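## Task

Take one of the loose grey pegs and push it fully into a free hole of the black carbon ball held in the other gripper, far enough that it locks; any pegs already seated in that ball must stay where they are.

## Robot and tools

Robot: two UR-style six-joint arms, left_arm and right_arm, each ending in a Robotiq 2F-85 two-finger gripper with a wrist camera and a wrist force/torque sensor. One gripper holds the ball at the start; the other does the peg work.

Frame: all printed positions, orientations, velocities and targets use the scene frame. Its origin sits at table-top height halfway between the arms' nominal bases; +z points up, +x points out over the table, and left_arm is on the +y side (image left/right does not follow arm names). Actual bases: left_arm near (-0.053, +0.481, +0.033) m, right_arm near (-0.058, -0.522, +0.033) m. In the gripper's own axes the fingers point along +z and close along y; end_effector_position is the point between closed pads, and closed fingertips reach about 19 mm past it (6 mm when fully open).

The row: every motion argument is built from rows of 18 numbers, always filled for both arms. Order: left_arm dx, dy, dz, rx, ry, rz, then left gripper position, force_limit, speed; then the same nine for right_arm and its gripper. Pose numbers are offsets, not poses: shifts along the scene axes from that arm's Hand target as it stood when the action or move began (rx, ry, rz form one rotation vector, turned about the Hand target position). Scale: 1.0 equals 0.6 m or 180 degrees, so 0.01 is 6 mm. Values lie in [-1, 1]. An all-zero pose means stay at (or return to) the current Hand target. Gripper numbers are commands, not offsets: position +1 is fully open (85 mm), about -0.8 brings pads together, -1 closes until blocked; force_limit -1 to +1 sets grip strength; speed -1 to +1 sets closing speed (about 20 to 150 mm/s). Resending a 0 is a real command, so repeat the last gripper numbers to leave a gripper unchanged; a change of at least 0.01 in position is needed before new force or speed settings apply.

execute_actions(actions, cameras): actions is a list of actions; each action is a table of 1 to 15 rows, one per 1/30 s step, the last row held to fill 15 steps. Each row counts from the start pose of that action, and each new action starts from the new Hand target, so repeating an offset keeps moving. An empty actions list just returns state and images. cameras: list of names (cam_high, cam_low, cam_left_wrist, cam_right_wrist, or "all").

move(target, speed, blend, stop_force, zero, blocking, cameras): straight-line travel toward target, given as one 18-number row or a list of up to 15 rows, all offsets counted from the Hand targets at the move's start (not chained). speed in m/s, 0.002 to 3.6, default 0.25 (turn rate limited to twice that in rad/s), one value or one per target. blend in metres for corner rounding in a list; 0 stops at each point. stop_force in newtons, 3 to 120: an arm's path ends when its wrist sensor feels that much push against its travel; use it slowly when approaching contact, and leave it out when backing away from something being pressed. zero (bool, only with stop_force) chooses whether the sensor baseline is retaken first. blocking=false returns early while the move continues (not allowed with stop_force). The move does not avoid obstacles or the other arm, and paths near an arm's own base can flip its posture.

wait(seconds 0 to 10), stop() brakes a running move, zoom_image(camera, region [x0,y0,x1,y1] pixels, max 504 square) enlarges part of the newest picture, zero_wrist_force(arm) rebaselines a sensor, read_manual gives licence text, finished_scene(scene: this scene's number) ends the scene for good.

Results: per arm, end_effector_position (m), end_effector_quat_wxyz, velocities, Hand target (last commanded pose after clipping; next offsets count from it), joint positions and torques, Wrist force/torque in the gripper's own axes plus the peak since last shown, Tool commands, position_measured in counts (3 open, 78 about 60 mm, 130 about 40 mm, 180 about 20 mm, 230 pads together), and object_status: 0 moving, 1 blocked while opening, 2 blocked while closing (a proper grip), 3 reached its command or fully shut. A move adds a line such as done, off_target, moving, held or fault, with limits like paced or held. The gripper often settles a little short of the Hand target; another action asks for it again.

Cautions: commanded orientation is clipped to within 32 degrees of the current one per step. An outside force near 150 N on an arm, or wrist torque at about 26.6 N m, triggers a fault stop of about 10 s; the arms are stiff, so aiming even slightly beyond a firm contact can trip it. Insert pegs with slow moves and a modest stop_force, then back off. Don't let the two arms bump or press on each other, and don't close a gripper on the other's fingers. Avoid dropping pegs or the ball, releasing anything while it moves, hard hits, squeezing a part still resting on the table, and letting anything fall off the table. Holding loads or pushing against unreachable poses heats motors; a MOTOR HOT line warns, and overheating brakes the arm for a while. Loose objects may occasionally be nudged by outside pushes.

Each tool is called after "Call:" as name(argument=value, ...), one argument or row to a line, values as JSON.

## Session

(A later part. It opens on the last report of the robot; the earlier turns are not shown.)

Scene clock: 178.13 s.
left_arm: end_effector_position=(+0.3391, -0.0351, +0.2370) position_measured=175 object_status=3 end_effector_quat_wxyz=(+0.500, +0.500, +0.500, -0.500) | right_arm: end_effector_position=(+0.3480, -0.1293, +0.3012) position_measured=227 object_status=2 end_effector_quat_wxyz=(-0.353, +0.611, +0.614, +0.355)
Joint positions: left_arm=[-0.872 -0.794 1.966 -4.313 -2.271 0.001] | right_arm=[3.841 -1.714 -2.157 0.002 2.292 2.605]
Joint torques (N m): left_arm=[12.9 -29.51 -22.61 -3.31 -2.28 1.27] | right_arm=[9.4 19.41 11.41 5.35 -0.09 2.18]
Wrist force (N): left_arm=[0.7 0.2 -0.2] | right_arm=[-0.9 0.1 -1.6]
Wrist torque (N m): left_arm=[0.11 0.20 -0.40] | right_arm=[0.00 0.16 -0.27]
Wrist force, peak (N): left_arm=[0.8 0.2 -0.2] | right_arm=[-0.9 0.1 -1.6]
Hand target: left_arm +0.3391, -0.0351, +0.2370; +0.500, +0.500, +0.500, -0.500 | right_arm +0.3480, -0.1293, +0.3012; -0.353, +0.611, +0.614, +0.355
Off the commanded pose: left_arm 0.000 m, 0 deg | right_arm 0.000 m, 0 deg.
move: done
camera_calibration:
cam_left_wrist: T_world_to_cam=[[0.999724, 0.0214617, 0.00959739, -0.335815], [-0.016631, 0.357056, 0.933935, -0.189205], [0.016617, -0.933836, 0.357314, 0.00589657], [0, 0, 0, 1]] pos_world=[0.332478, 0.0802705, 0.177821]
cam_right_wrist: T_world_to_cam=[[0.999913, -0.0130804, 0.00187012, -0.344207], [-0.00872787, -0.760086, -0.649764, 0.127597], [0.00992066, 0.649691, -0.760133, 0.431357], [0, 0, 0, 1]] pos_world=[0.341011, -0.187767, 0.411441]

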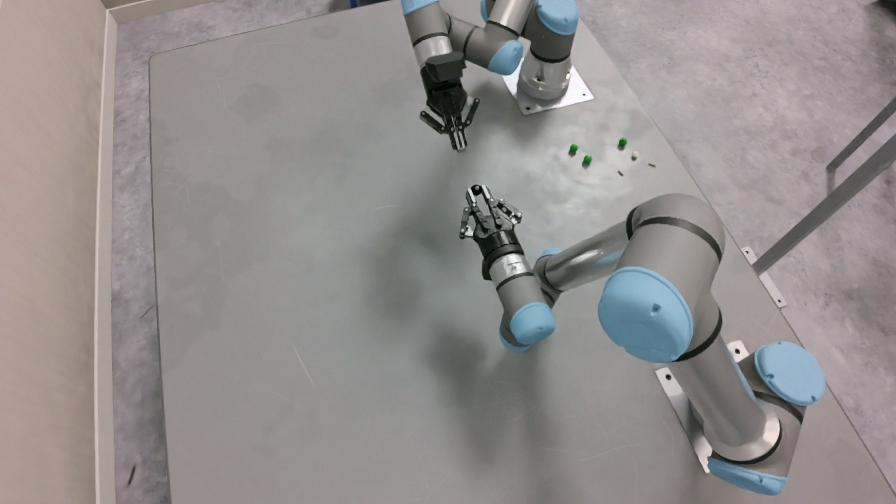

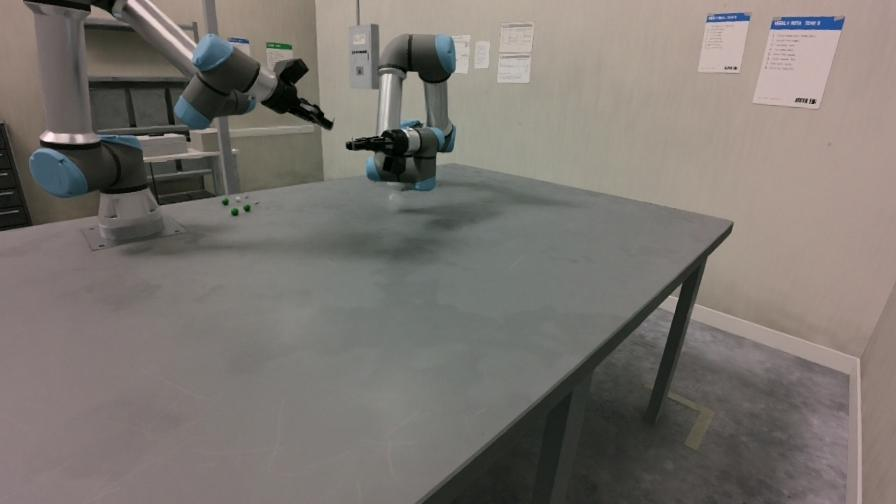

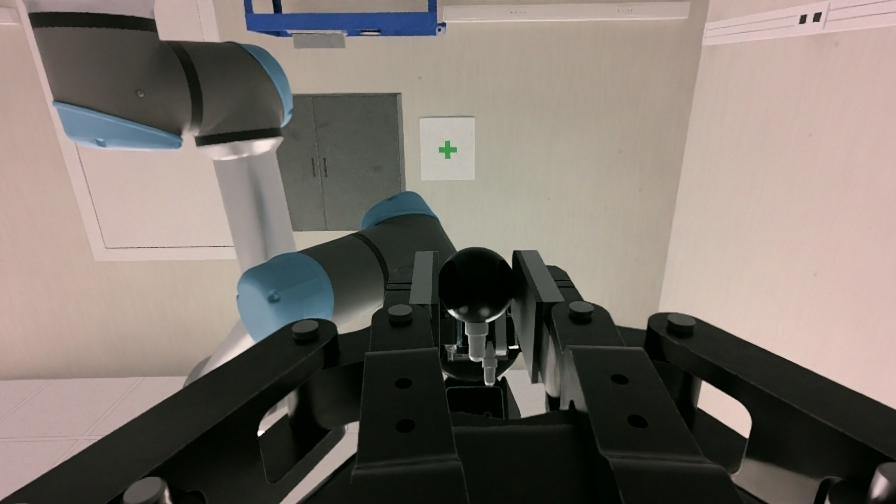

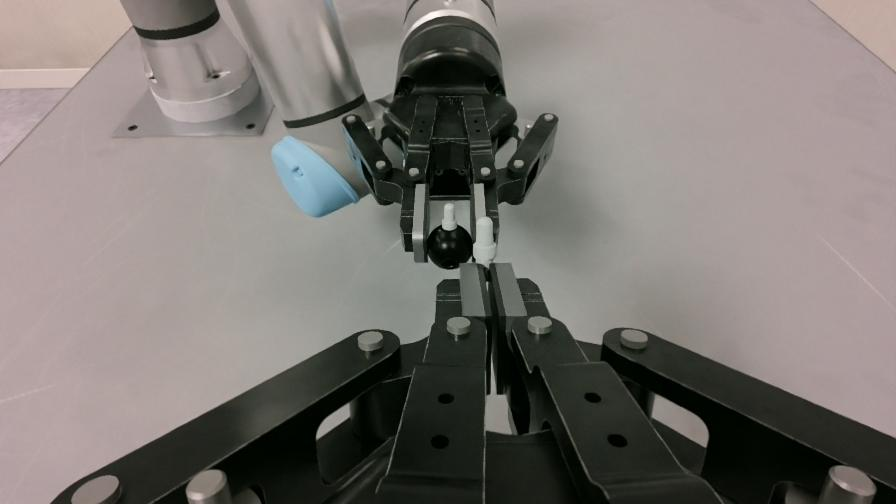

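Call:
zoom_image(
  camera="cam_right_wrist",
  region=[405, 190, 515, 300],
)

Call:
zoom_image(
  camera="cam_left_wrist",
  region=[425, 240, 535, 400],
)

Scaled by 4.582.

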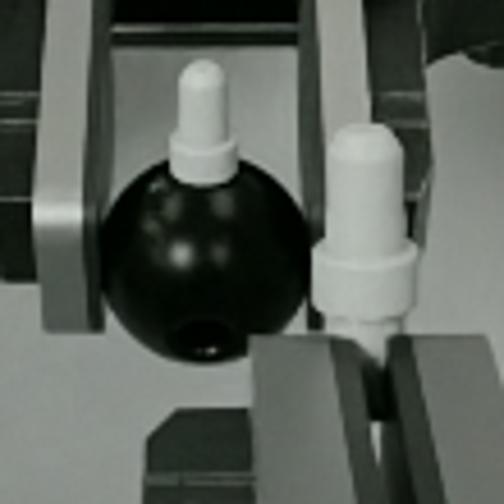

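Scaled by 3.150.

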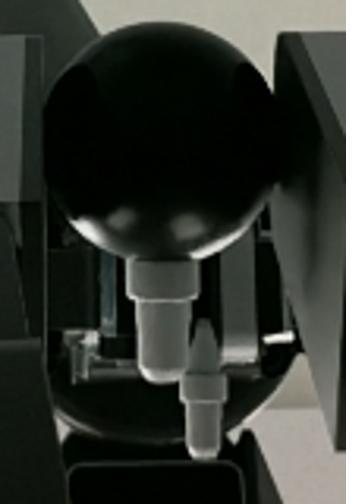

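Call:
move(
  target=[0,0,0,0,0,0,-0.396078,1,-1,-0.015,0.023,-0.0828,-0.3333,0,0,-1,0,-1],
  speed=0.3,
  cameras=["all"],
)

Call:
zoom_image(
  camera="cam_right_wrist",
  region=[390, 30, 550, 290],
)

Call:
zoom_image(
  camera="cam_left_wrist",
  region=[400, 180, 560, 340],
)

Call:
zoom_image(
  camera="cam_low",
  region=[280, 80, 440, 200],
)

Scene clock: 200.53 s.
left_arm: end_effector_position=(+0.3391, -0.0351, +0.2370) position_measured=175 object_status=3 end_effector_quat_wxyz=(+0.500, +0.500, +0.500, -0.500) | right_arm: end_effector_position=(+0.3390, -0.1155, +0.2515) position_measured=227 object_status=2 end_effector_quat_wxyz=(+0.000, +0.705, +0.709, +0.000)
Joint positions: left_arm=[-0.872 -0.794 1.966 -4.313 -2.271 0.001] | right_arm=[4.17 -1.747 -1.668 -1.297 1.571 2.599]
Joint torques (N m): left_arm=[13.44 -30.13 -22.32 -3.1 -2.2 1.33] | right_arm=[9.75 24.48 36.41 1.71 -1.29 2.4]
Wrist force (N): left_arm=[0.3 0.2 -0.1] | right_arm=[0.2 0.5 0.1]
Wrist torque (N m): left_arm=[0.11 0.27 -0.40] | right_arm=[0.08 -0.04 -0.19]
Wrist force, peak (N): left_arm=[0.7 0.3 -0.4] | right_arm=[-1.6 0.1 -1.7]
Hand target: left_arm +0.3391, -0.0351, +0.2370; +0.500, +0.500, +0.500, -0.500 | right_arm +0.3390, -0.1155, +0.2515; +0.000, +0.705, +0.709, +0.000
Off the commanded pose: left_arm 0.000 m, 0 deg | right_arm 0.000 m, 0 deg.
move: done
camera_calibration:
cam_left_wrist: T_world_to_cam=[[0.999724, 0.0214617, 0.00959739, -0.335815], [-0.016631, 0.357056, 0.933935, -0.189205], [0.016617, -0.933836, 0.357314, 0.00589657], [0, 0, 0, 1]] pos_world=[0.332478, 0.0802705, 0.177821]
cam_right_wrist: T_world_to_cam=[[0.999911, -0.00498306, 0.01239, -0.336654], [-0.0088265, -0.942839, 0.333131, -0.162569], [0.0100218, -0.33321, -0.942799, 0.316979], [0, 0, 0, 1]] pos_world=[0.332013, -0.049333, 0.357176]

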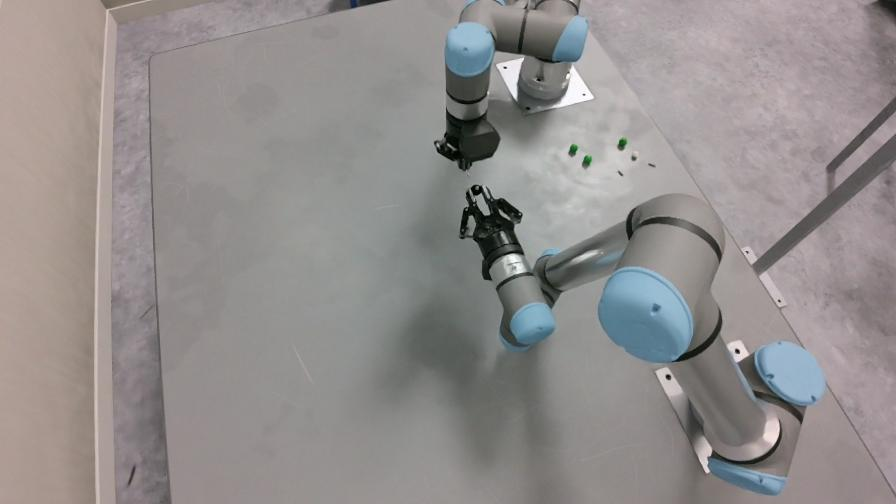

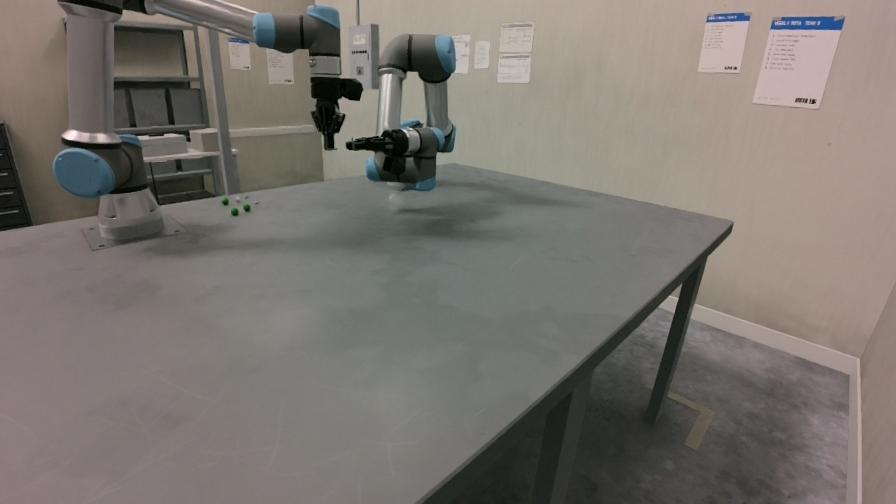

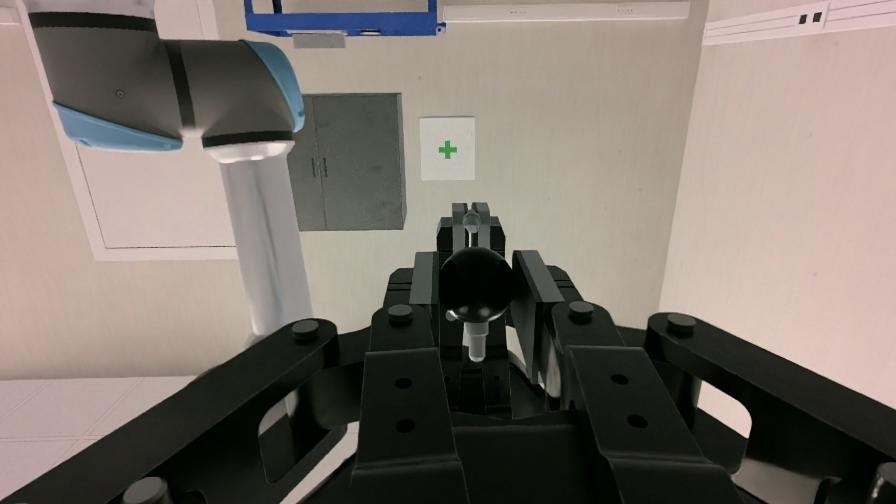

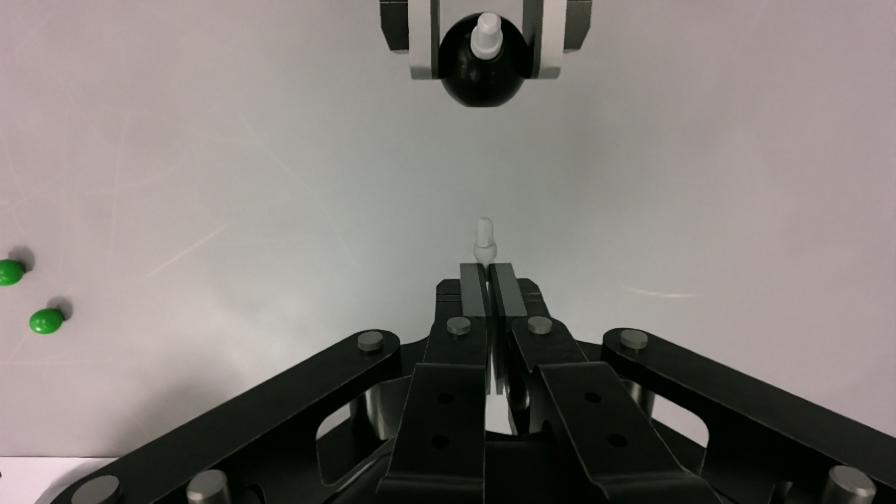

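Scaled by 1.938.

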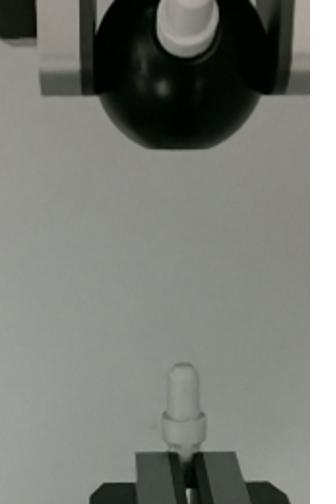

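Scaled by 3.150.

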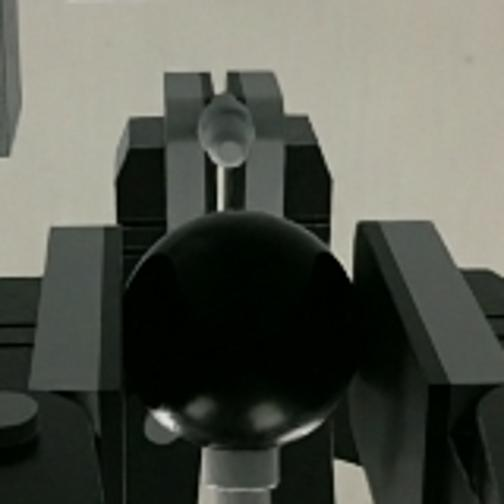

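Scaled by 3.150.

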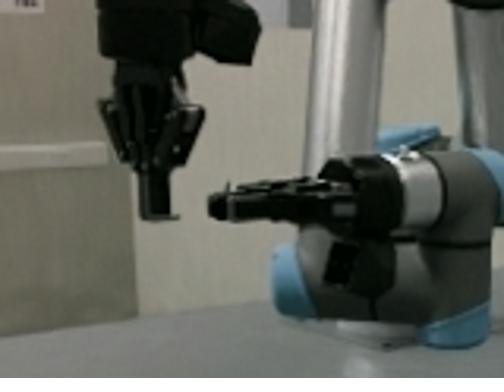

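Call:
zoom_image(
  camera="cam_right_wrist",
  region=[430, 20, 540, 120],
)

Call:
zoom_image(
  camera="cam_left_wrist",
  region=[430, 195, 530, 330],
)

Scaled by 4.582.

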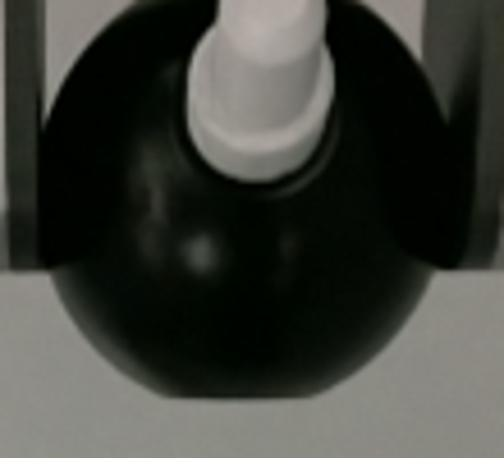

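Scaled by 3.733.

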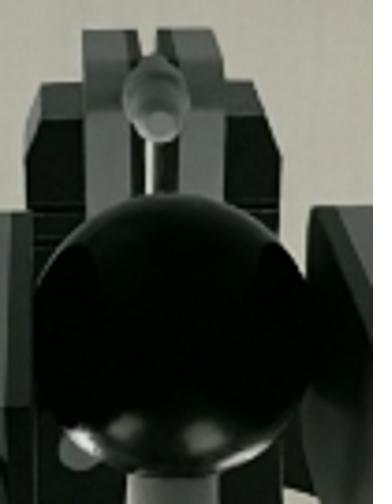

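Call:
move(
  target=[0,0,0,0,0,0,-0.396078,1,-1,-0.0023,0.0375,0.0070,0,0,0,-1,0,-1],
  speed=0.1,
  cameras=["all"],
)

Call:
zoom_image(
  camera="cam_right_wrist",
  region=[420, 140, 550, 290],
)

Call:
zoom_image(
  camera="cam_left_wrist",
  region=[430, 195, 530, 330],
)

Call:
zoom_image(
  camera="cam_low",
  region=[300, 110, 400, 170],
)

Scene clock: 229.37 s.
left_arm: end_effector_position=(+0.3391, -0.0351, +0.2370) position_measured=175 object_status=3 end_effector_quat_wxyz=(+0.500, +0.500, +0.500, -0.500) | right_arm: end_effector_position=(+0.3377, -0.0931, +0.2557) position_measured=227 object_status=2 end_effector_quat_wxyz=(+0.000, +0.705, +0.709, +0.000)
Joint positions: left_arm=[-0.872 -0.794 1.966 -4.313 -2.271 0.001] | right_arm=[4.193 -1.781 -1.616 -1.315 1.571 2.622]
Joint torques (N m): left_arm=[13.11 -29.38 -20.8 -3.06 -2.29 1.18] | right_arm=[9.81 28.24 37.47 1.39 -0.92 1.81]
Wrist force (N): left_arm=[0.4 0.4 -0.1] | right_arm=[0.1 0.4 0.1]
Wrist torque (N m): left_arm=[0.14 0.25 -0.41] | right_arm=[0.07 -0.02 -0.18]
Wrist force, peak (N): left_arm=[0.7 0.4 -0.4] | right_arm=[0.8 0.2 -0.1]
Hand target: left_arm +0.3391, -0.0351, +0.2370; +0.500, +0.500, +0.500, -0.500 | right_arm +0.3377, -0.0930, +0.2557; +0.000, +0.705, +0.709, +0.000
Off the commanded pose: left_arm 0.000 m, 0 deg | right_arm 0.000 m, 0 deg.
move: done
camera_calibration:
cam_left_wrist: T_world_to_cam=[[0.999724, 0.0214617, 0.00959739, -0.335815], [-0.016631, 0.357056, 0.933935, -0.189205], [0.016617, -0.933836, 0.357314, 0.00589657], [0, 0, 0, 1]] pos_world=[0.332478, 0.0802705, 0.177821]
cam_right_wrist: T_world_to_cam=[[0.999912, -0.00501608, 0.0122968, -0.335161], [-0.00882751, -0.942808, 0.33322, -0.142798], [0.00992206, -0.333299, -0.942769, 0.328469], [0, 0, 0, 1]] pos_world=[0.330612, -0.0268339, 0.361375]

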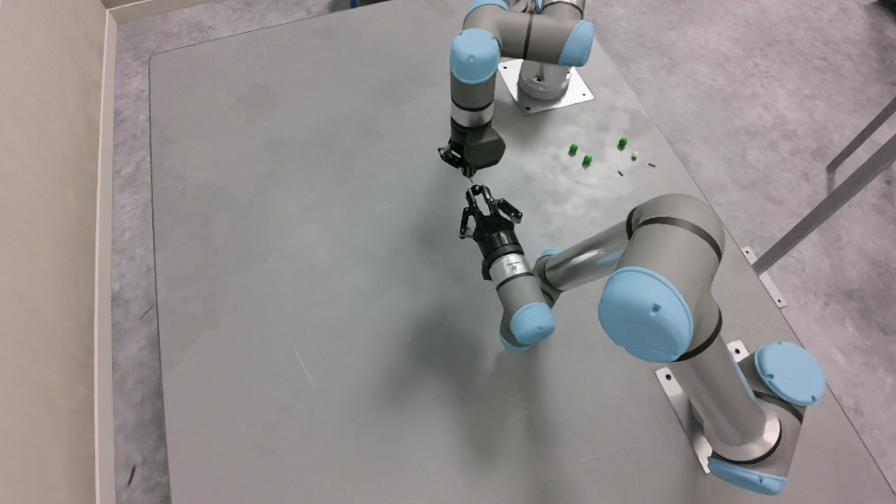

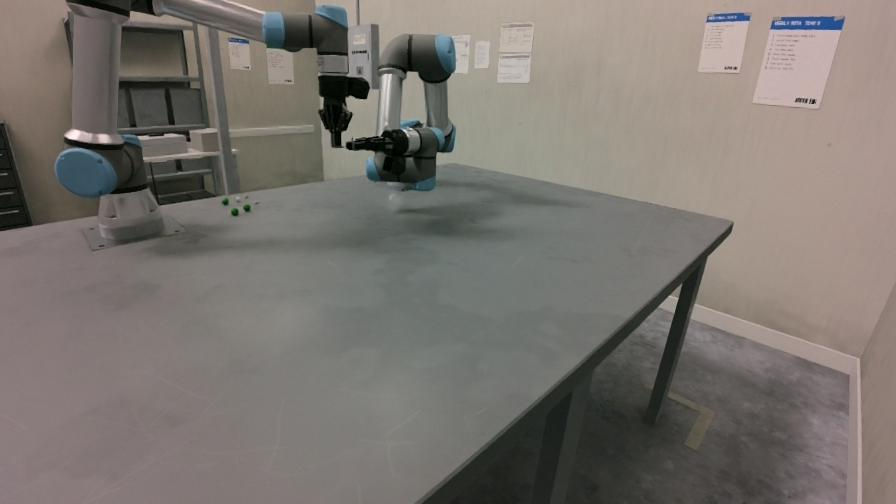

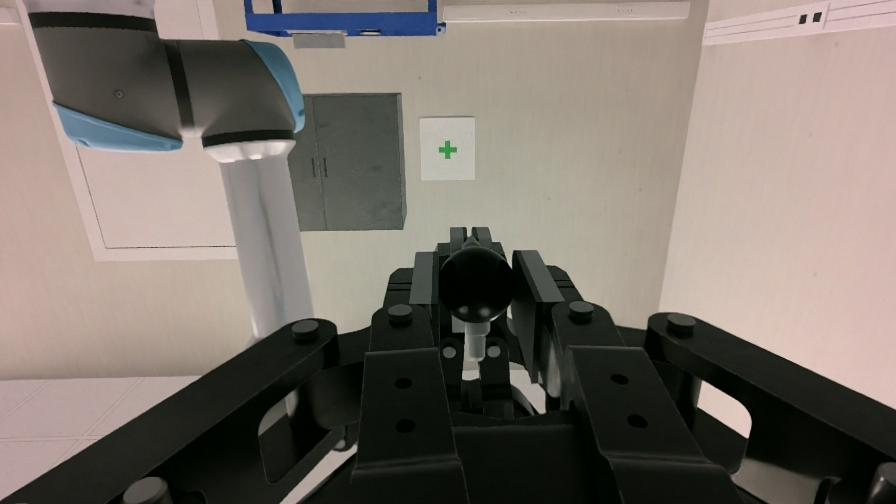

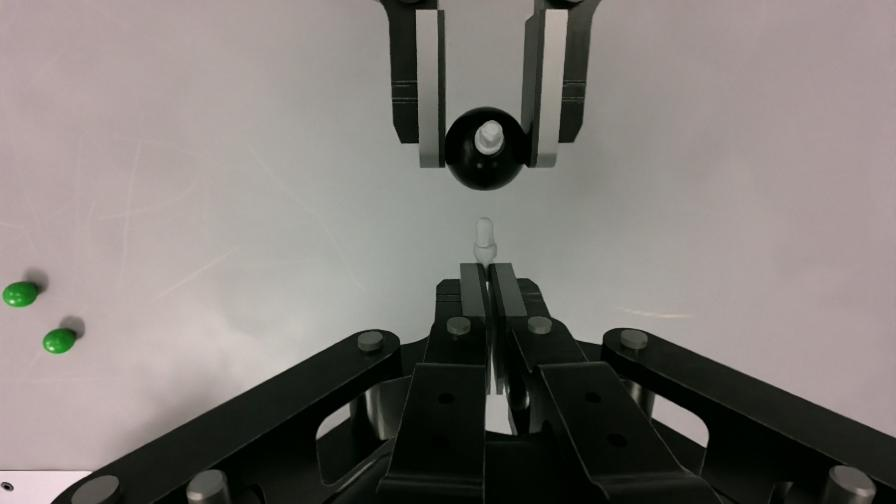

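Scaled by 3.360.

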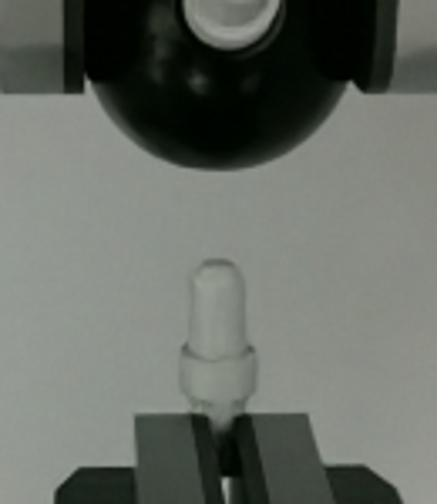

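Scaled by 3.733.

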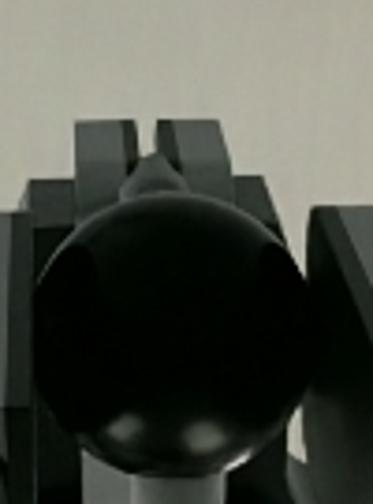

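Scaled by 5.040.

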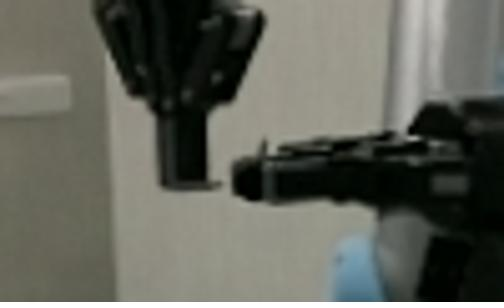

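Call:
zoom_image(
  camera="cam_low",
  region=[328, 128, 368, 158],
)

Call:
zoom_image(
  camera="cam_left_wrist",
  region=[445, 210, 505, 270],
)

Scaled by 12.600.

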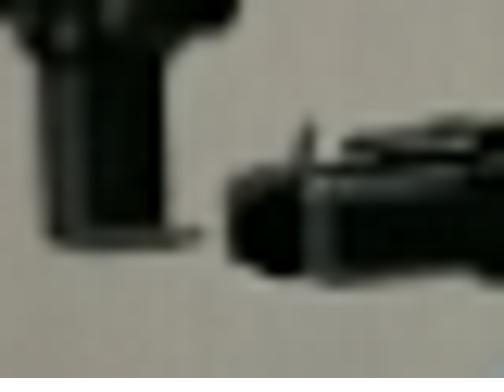

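Scaled by 8.400.

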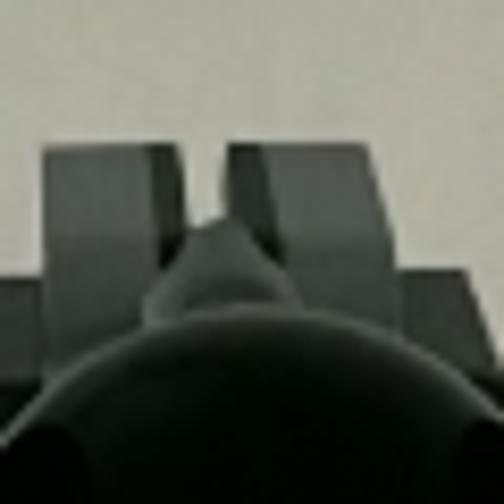

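Call:
move(
  target=[0,0,0,0,0,0,-0.396078,1,-1,0,0.0108,0,0,0,0,-1,0,-1],
  speed=0.03,
  cameras=["cam_left_wrist","cam_right_wrist","cam_low"],
)

Call:
zoom_image(
  camera="cam_right_wrist",
  region=[430, 160, 540, 270],
)

Call:
zoom_image(
  camera="cam_left_wrist",
  region=[445, 210, 505, 270],
)

Call:
zoom_image(
  camera="cam_low",
  region=[328, 128, 368, 158],
)

Scene clock: 265.33 s.
left_arm: end_effector_position=(+0.3391, -0.0351, +0.2370) position_measured=175 object_status=3 end_effector_quat_wxyz=(+0.500, +0.500, +0.500, -0.500) | right_arm: end_effector_position=(+0.3377, -0.0866, +0.2557) position_measured=227 object_status=2 end_effector_quat_wxyz=(+0.000, +0.705, +0.709, +0.000)
Joint positions: left_arm=[-0.872 -0.794 1.966 -4.313 -2.271 0.001] | right_arm=[4.198 -1.792 -1.602 -1.318 1.571 2.627]
Joint torques (N m): left_arm=[13.84 -29.44 -21.37 -2.87 -2.07 0.79] | right_arm=[11.84 26.84 36.07 1.78 -1.11 2.2]
Wrist force (N): left_arm=[0.5 0.2 0.0] | right_arm=[0.4 0.1 0.1]
Wrist torque (N m): left_arm=[0.10 0.25 -0.41] | right_arm=[0.02 -0.06 -0.18]
Wrist force, peak (N): left_arm=[1.0 0.4 -0.2] | right_arm=[0.2 0.6 0.0]
Hand target: left_arm +0.3391, -0.0351, +0.2370; +0.500, +0.500, +0.500, -0.500 | right_arm +0.3377, -0.0865, +0.2557; +0.000, +0.705, +0.709, +0.000
Off the commanded pose: left_arm 0.000 m, 0 deg | right_arm 0.000 m, 0 deg.
move: done
camera_calibration:
cam_left_wrist: T_world_to_cam=[[0.999724, 0.0214617, 0.00959739, -0.335815], [-0.016631, 0.357056, 0.933935, -0.189205], [0.016617, -0.933836, 0.357314, 0.00589657], [0, 0, 0, 1]] pos_world=[0.332478, 0.0802705, 0.177821]
cam_right_wrist: T_world_to_cam=[[0.999912, -0.00501608, 0.0122968, -0.335129], [-0.00882751, -0.942808, 0.33322, -0.13667], [0.00992206, -0.333299, -0.942769, 0.330635], [0, 0, 0, 1]] pos_world=[0.330612, -0.0203339, 0.361375]
Images, in order (width x height): cam_low 896x504, cam_left_wrist 896x504, cam_right_wrist 896x504.

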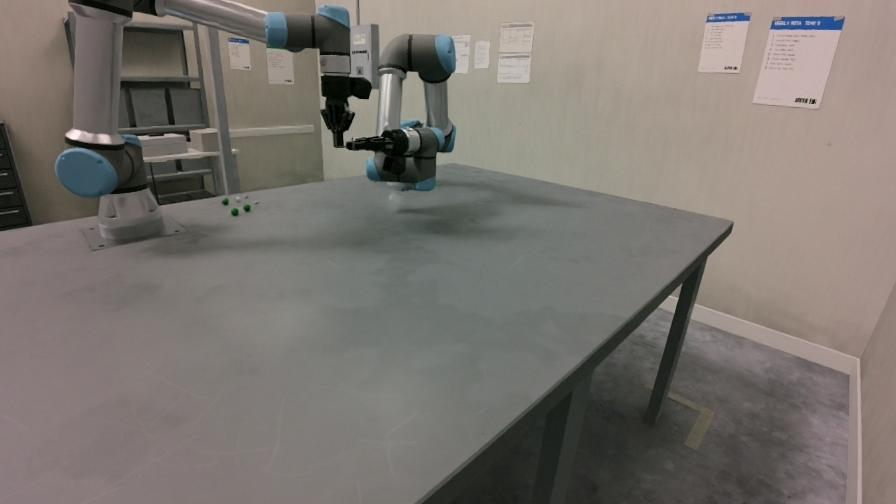

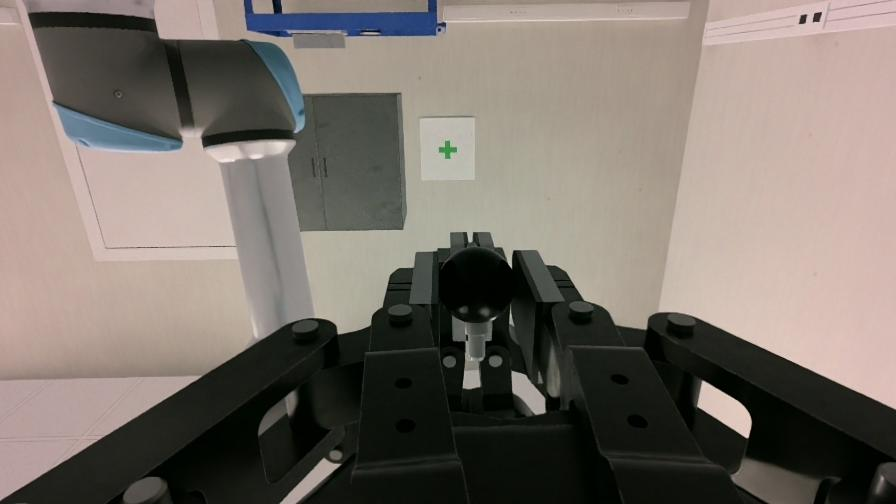

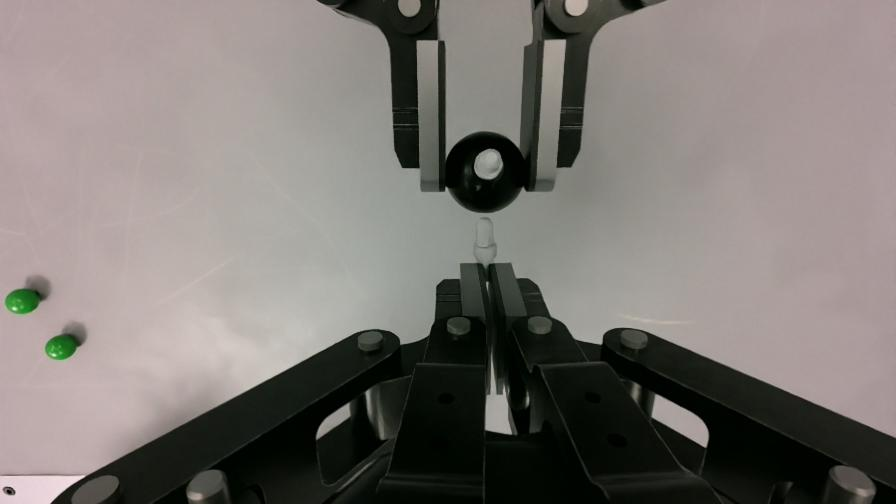

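Scaled by 4.582.

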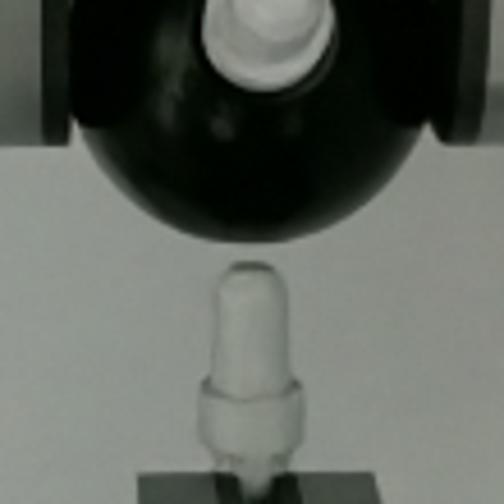

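Scaled by 8.400.

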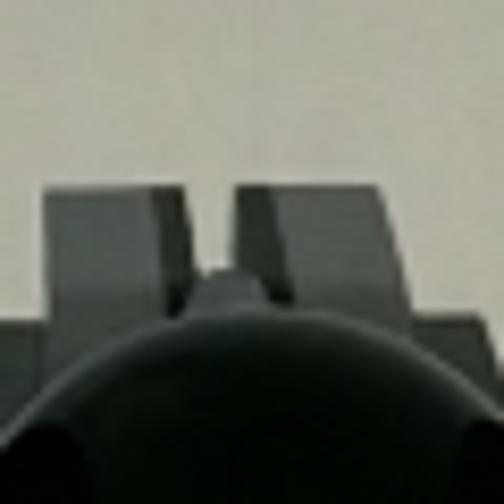

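Scaled by 12.600.

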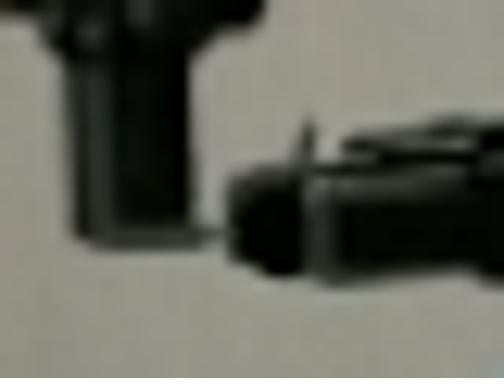

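Call:
move(
  target=[0,0,0,0,0,0,-0.396078,1,-1,0,0.0092,0,0,0,0,-1,0,-1],
  speed=0.004,
  stop_force=5,
  cameras=["cam_left_wrist","cam_right_wrist","cam_low"],
)

Call:
zoom_image(
  camera="cam_right_wrist",
  region=[430, 160, 540, 270],
)

Call:
zoom_image(
  camera="cam_low",
  region=[328, 128, 368, 158],
)

Scene clock: 306.03 s.
left_arm: end_effector_position=(+0.3391, -0.0351, +0.2370) position_measured=175 object_status=3 end_effector_quat_wxyz=(+0.500, +0.500, +0.500, -0.500) | right_arm: end_effector_position=(+0.3377, -0.0810, +0.2557) position_measured=227 object_status=2 end_effector_quat_wxyz=(+0.000, +0.705, +0.709, +0.000)
Joint positions: left_arm=[-0.872 -0.794 1.966 -4.313 -2.271 0.001] | right_arm=[4.203 -1.802 -1.59 -1.32 1.571 2.632]
Joint torques (N m): left_arm=[7.66 -29.57 -21.37 -2.8 -2.12 0.88] | right_arm=[10.24 28.06 36.58 1.9 -1.25 2.38]
Wrist force (N): left_arm=[0.7 1.6 -0.8] | right_arm=[-0.6 -1.3 0.0]
Wrist torque (N m): left_arm=[0.06 0.23 -0.40] | right_arm=[0.07 -0.02 -0.22]
Wrist force, peak (N): left_arm=[0.8 1.7 -1.0] | right_arm=[-0.7 -1.3 0.1]
Hand target: left_arm +0.3391, -0.0351, +0.2370; +0.500, +0.500, +0.500, -0.500 | right_arm +0.3377, -0.0810, +0.2557; +0.000, +0.705, +0.709, +0.000
Off the commanded pose: left_arm 0.000 m, 0 deg | right_arm 0.000 m, 0 deg.
move: done
camera_calibration:
cam_left_wrist: T_world_to_cam=[[0.999724, 0.0214617, 0.00959739, -0.335915], [-0.016631, 0.357056, 0.933935, -0.189204], [0.016617, -0.933836, 0.357314, 0.00589491], [0, 0, 0, 1]] pos_world=[0.332578, 0.0802705, 0.177821]
cam_right_wrist: T_world_to_cam=[[0.999912, -0.00501608, 0.0122968, -0.335101], [-0.00882751, -0.942808, 0.33322, -0.13139], [0.00992206, -0.333299, -0.942769, 0.332502], [0, 0, 0, 1]] pos_world=[0.330612, -0.0147339, 0.361375]
Images, in order (width x height): cam_low 896x504, cam_left_wrist 896x504, cam_right_wrist 896x504.

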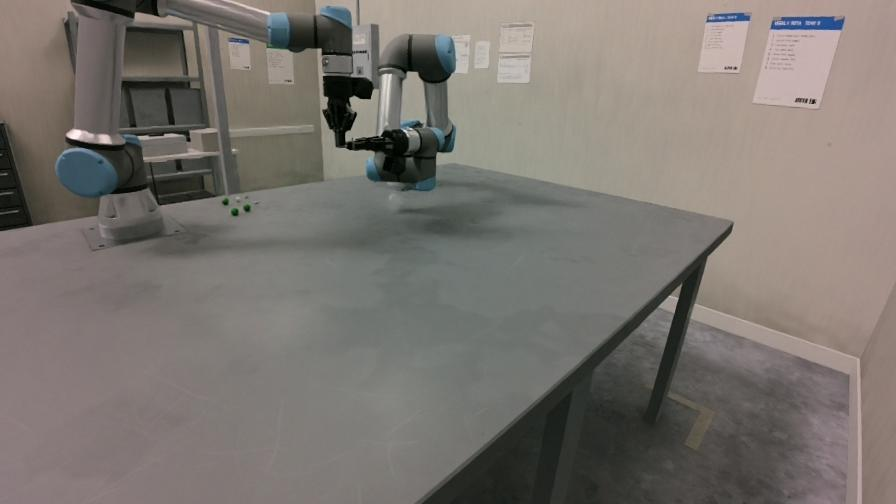

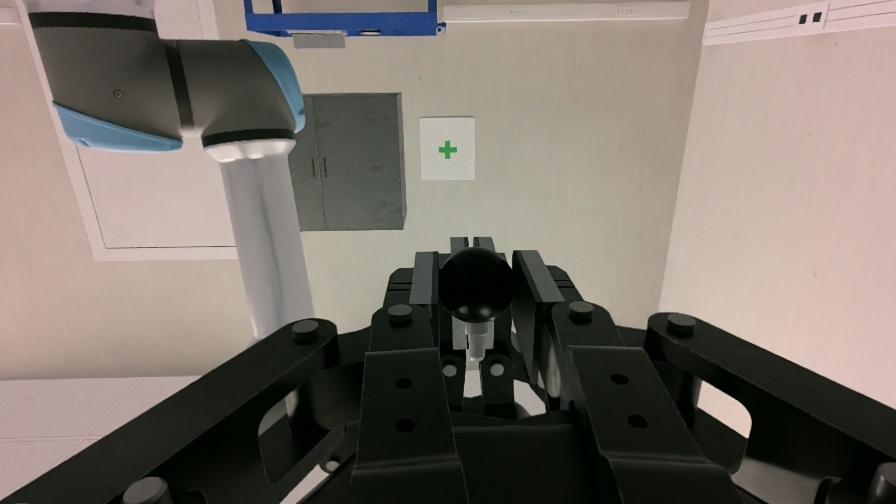

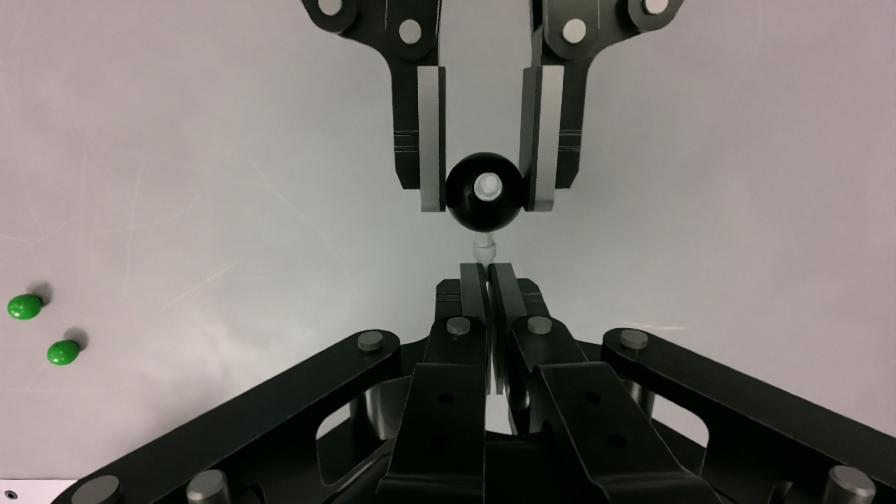

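Scaled by 4.582.

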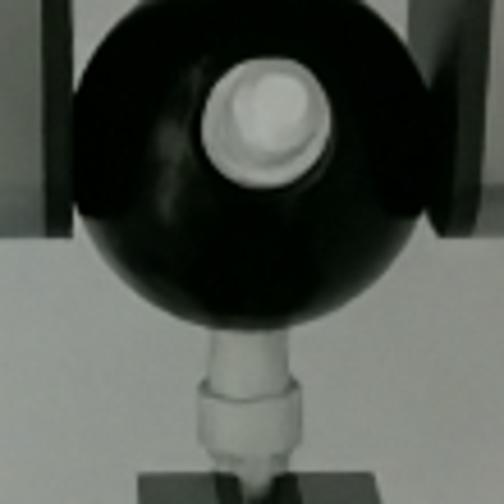

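Scaled by 12.600.

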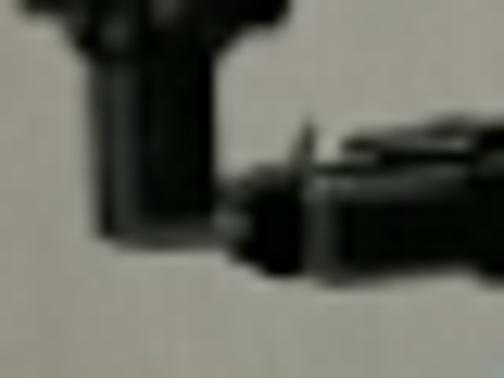

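Call:
move(
  target=[0,0,0,0,0,0,-0.396078,1,-1,-0.0002,0.0117,0,0,0,0,-1,0,-1],
  speed=0.002,
  stop_force=25,
  cameras=["cam_left_wrist","cam_right_wrist","cam_low"],
)

Call:
zoom_image(
  camera="cam_right_wrist",
  region=[430, 160, 540, 270],
)

Call:
zoom_image(
  camera="cam_left_wrist",
  region=[425, 210, 535, 320],
)

Scene clock: 315.80 s.
left_arm: end_effector_position=(+0.3391, -0.0351, +0.2370) position_measured=175 object_status=3 end_effector_quat_wxyz=(+0.500, +0.500, +0.500, -0.500) | right_arm: end_effector_position=(+0.3375, -0.0740, +0.2557) position_measured=227 object_status=2 end_effector_quat_wxyz=(+0.000, +0.705, +0.709, +0.000)
Joint positions: left_arm=[-0.872 -0.794 1.966 -4.313 -2.271 0.001] | right_arm=[4.209 -1.814 -1.575 -1.324 1.571 2.638]
Joint torques (N m): left_arm=[-17.93 -32.35 -22.16 -0.98 -0.06 -0.17] | right_arm=[15.51 27.82 41.68 5.99 3.44 2.38]
Wrist force (N): left_arm=[0.8 -0.6 -14.7] | right_arm=[-15.2 1.1 -0.3]
Wrist torque (N m): left_arm=[0.16 0.24 -0.40] | right_arm=[0.03 -0.08 -0.18]
Wrist force, peak (N): left_arm=[1.0 -0.1 -16.2] | right_arm=[-17.1 0.6 -0.2]
Hand target: left_arm +0.3391, -0.0351, +0.2370; +0.500, +0.500, +0.500, -0.500 | right_arm +0.3375, -0.0740, +0.2557; +0.000, +0.705, +0.709, +0.000
Off the commanded pose: left_arm 0.000 m, 0 deg | right_arm 0.000 m, 0 deg.
move: done
camera_calibration:
cam_left_wrist: T_world_to_cam=[[0.999724, 0.0214617, 0.00959739, -0.335815], [-0.016631, 0.357056, 0.933935, -0.189205], [0.016617, -0.933836, 0.357314, 0.00589657], [0, 0, 0, 1]] pos_world=[0.332478, 0.0802705, 0.177821]
cam_right_wrist: T_world_to_cam=[[0.999912, -0.00501662, 0.012297, -0.334966], [-0.00882809, -0.942808, 0.33322, -0.124791], [0.00992207, -0.333299, -0.942769, 0.334836], [0, 0, 0, 1]] pos_world=[0.330512, -0.00773385, 0.361375]
Images, in order (width x height): cam_low 896x504, cam_left_wrist 896x504, cam_right_wrist 896x504.

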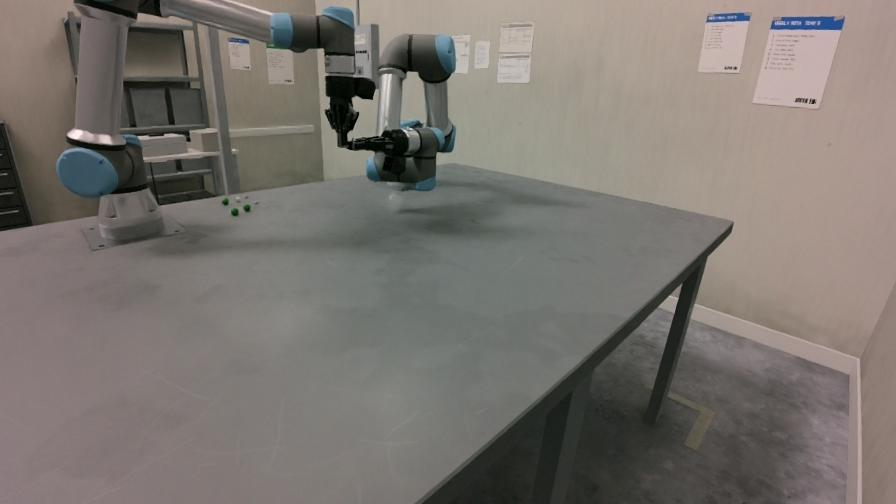

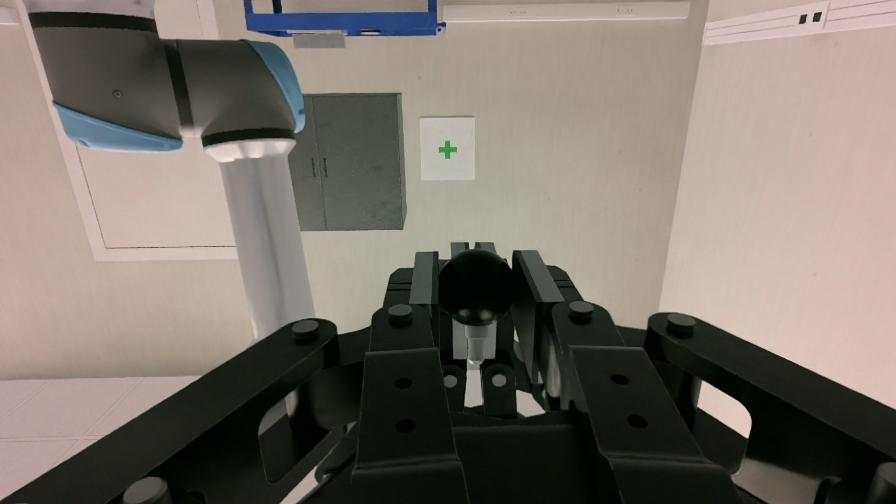

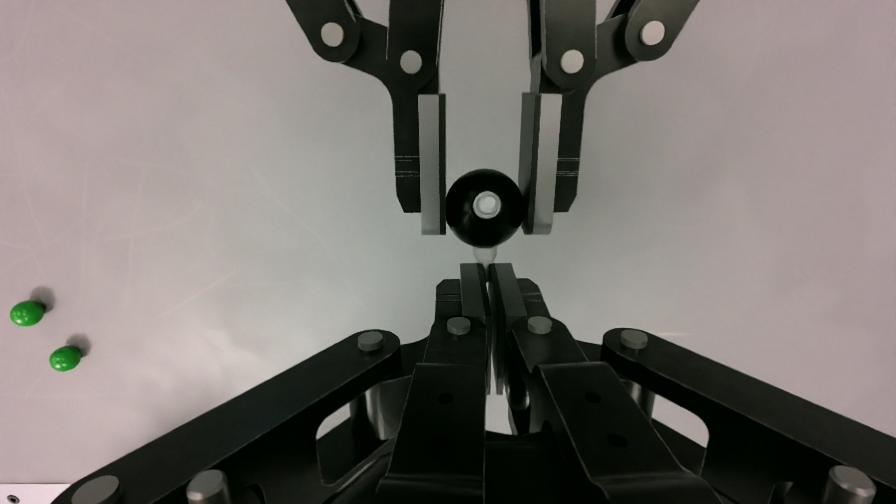

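Scaled by 4.582.

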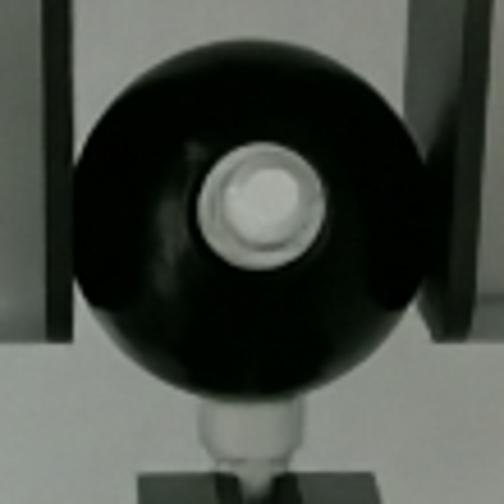

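Scaled by 4.582.

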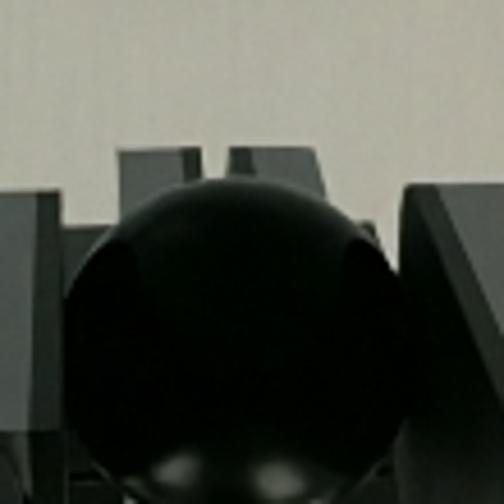

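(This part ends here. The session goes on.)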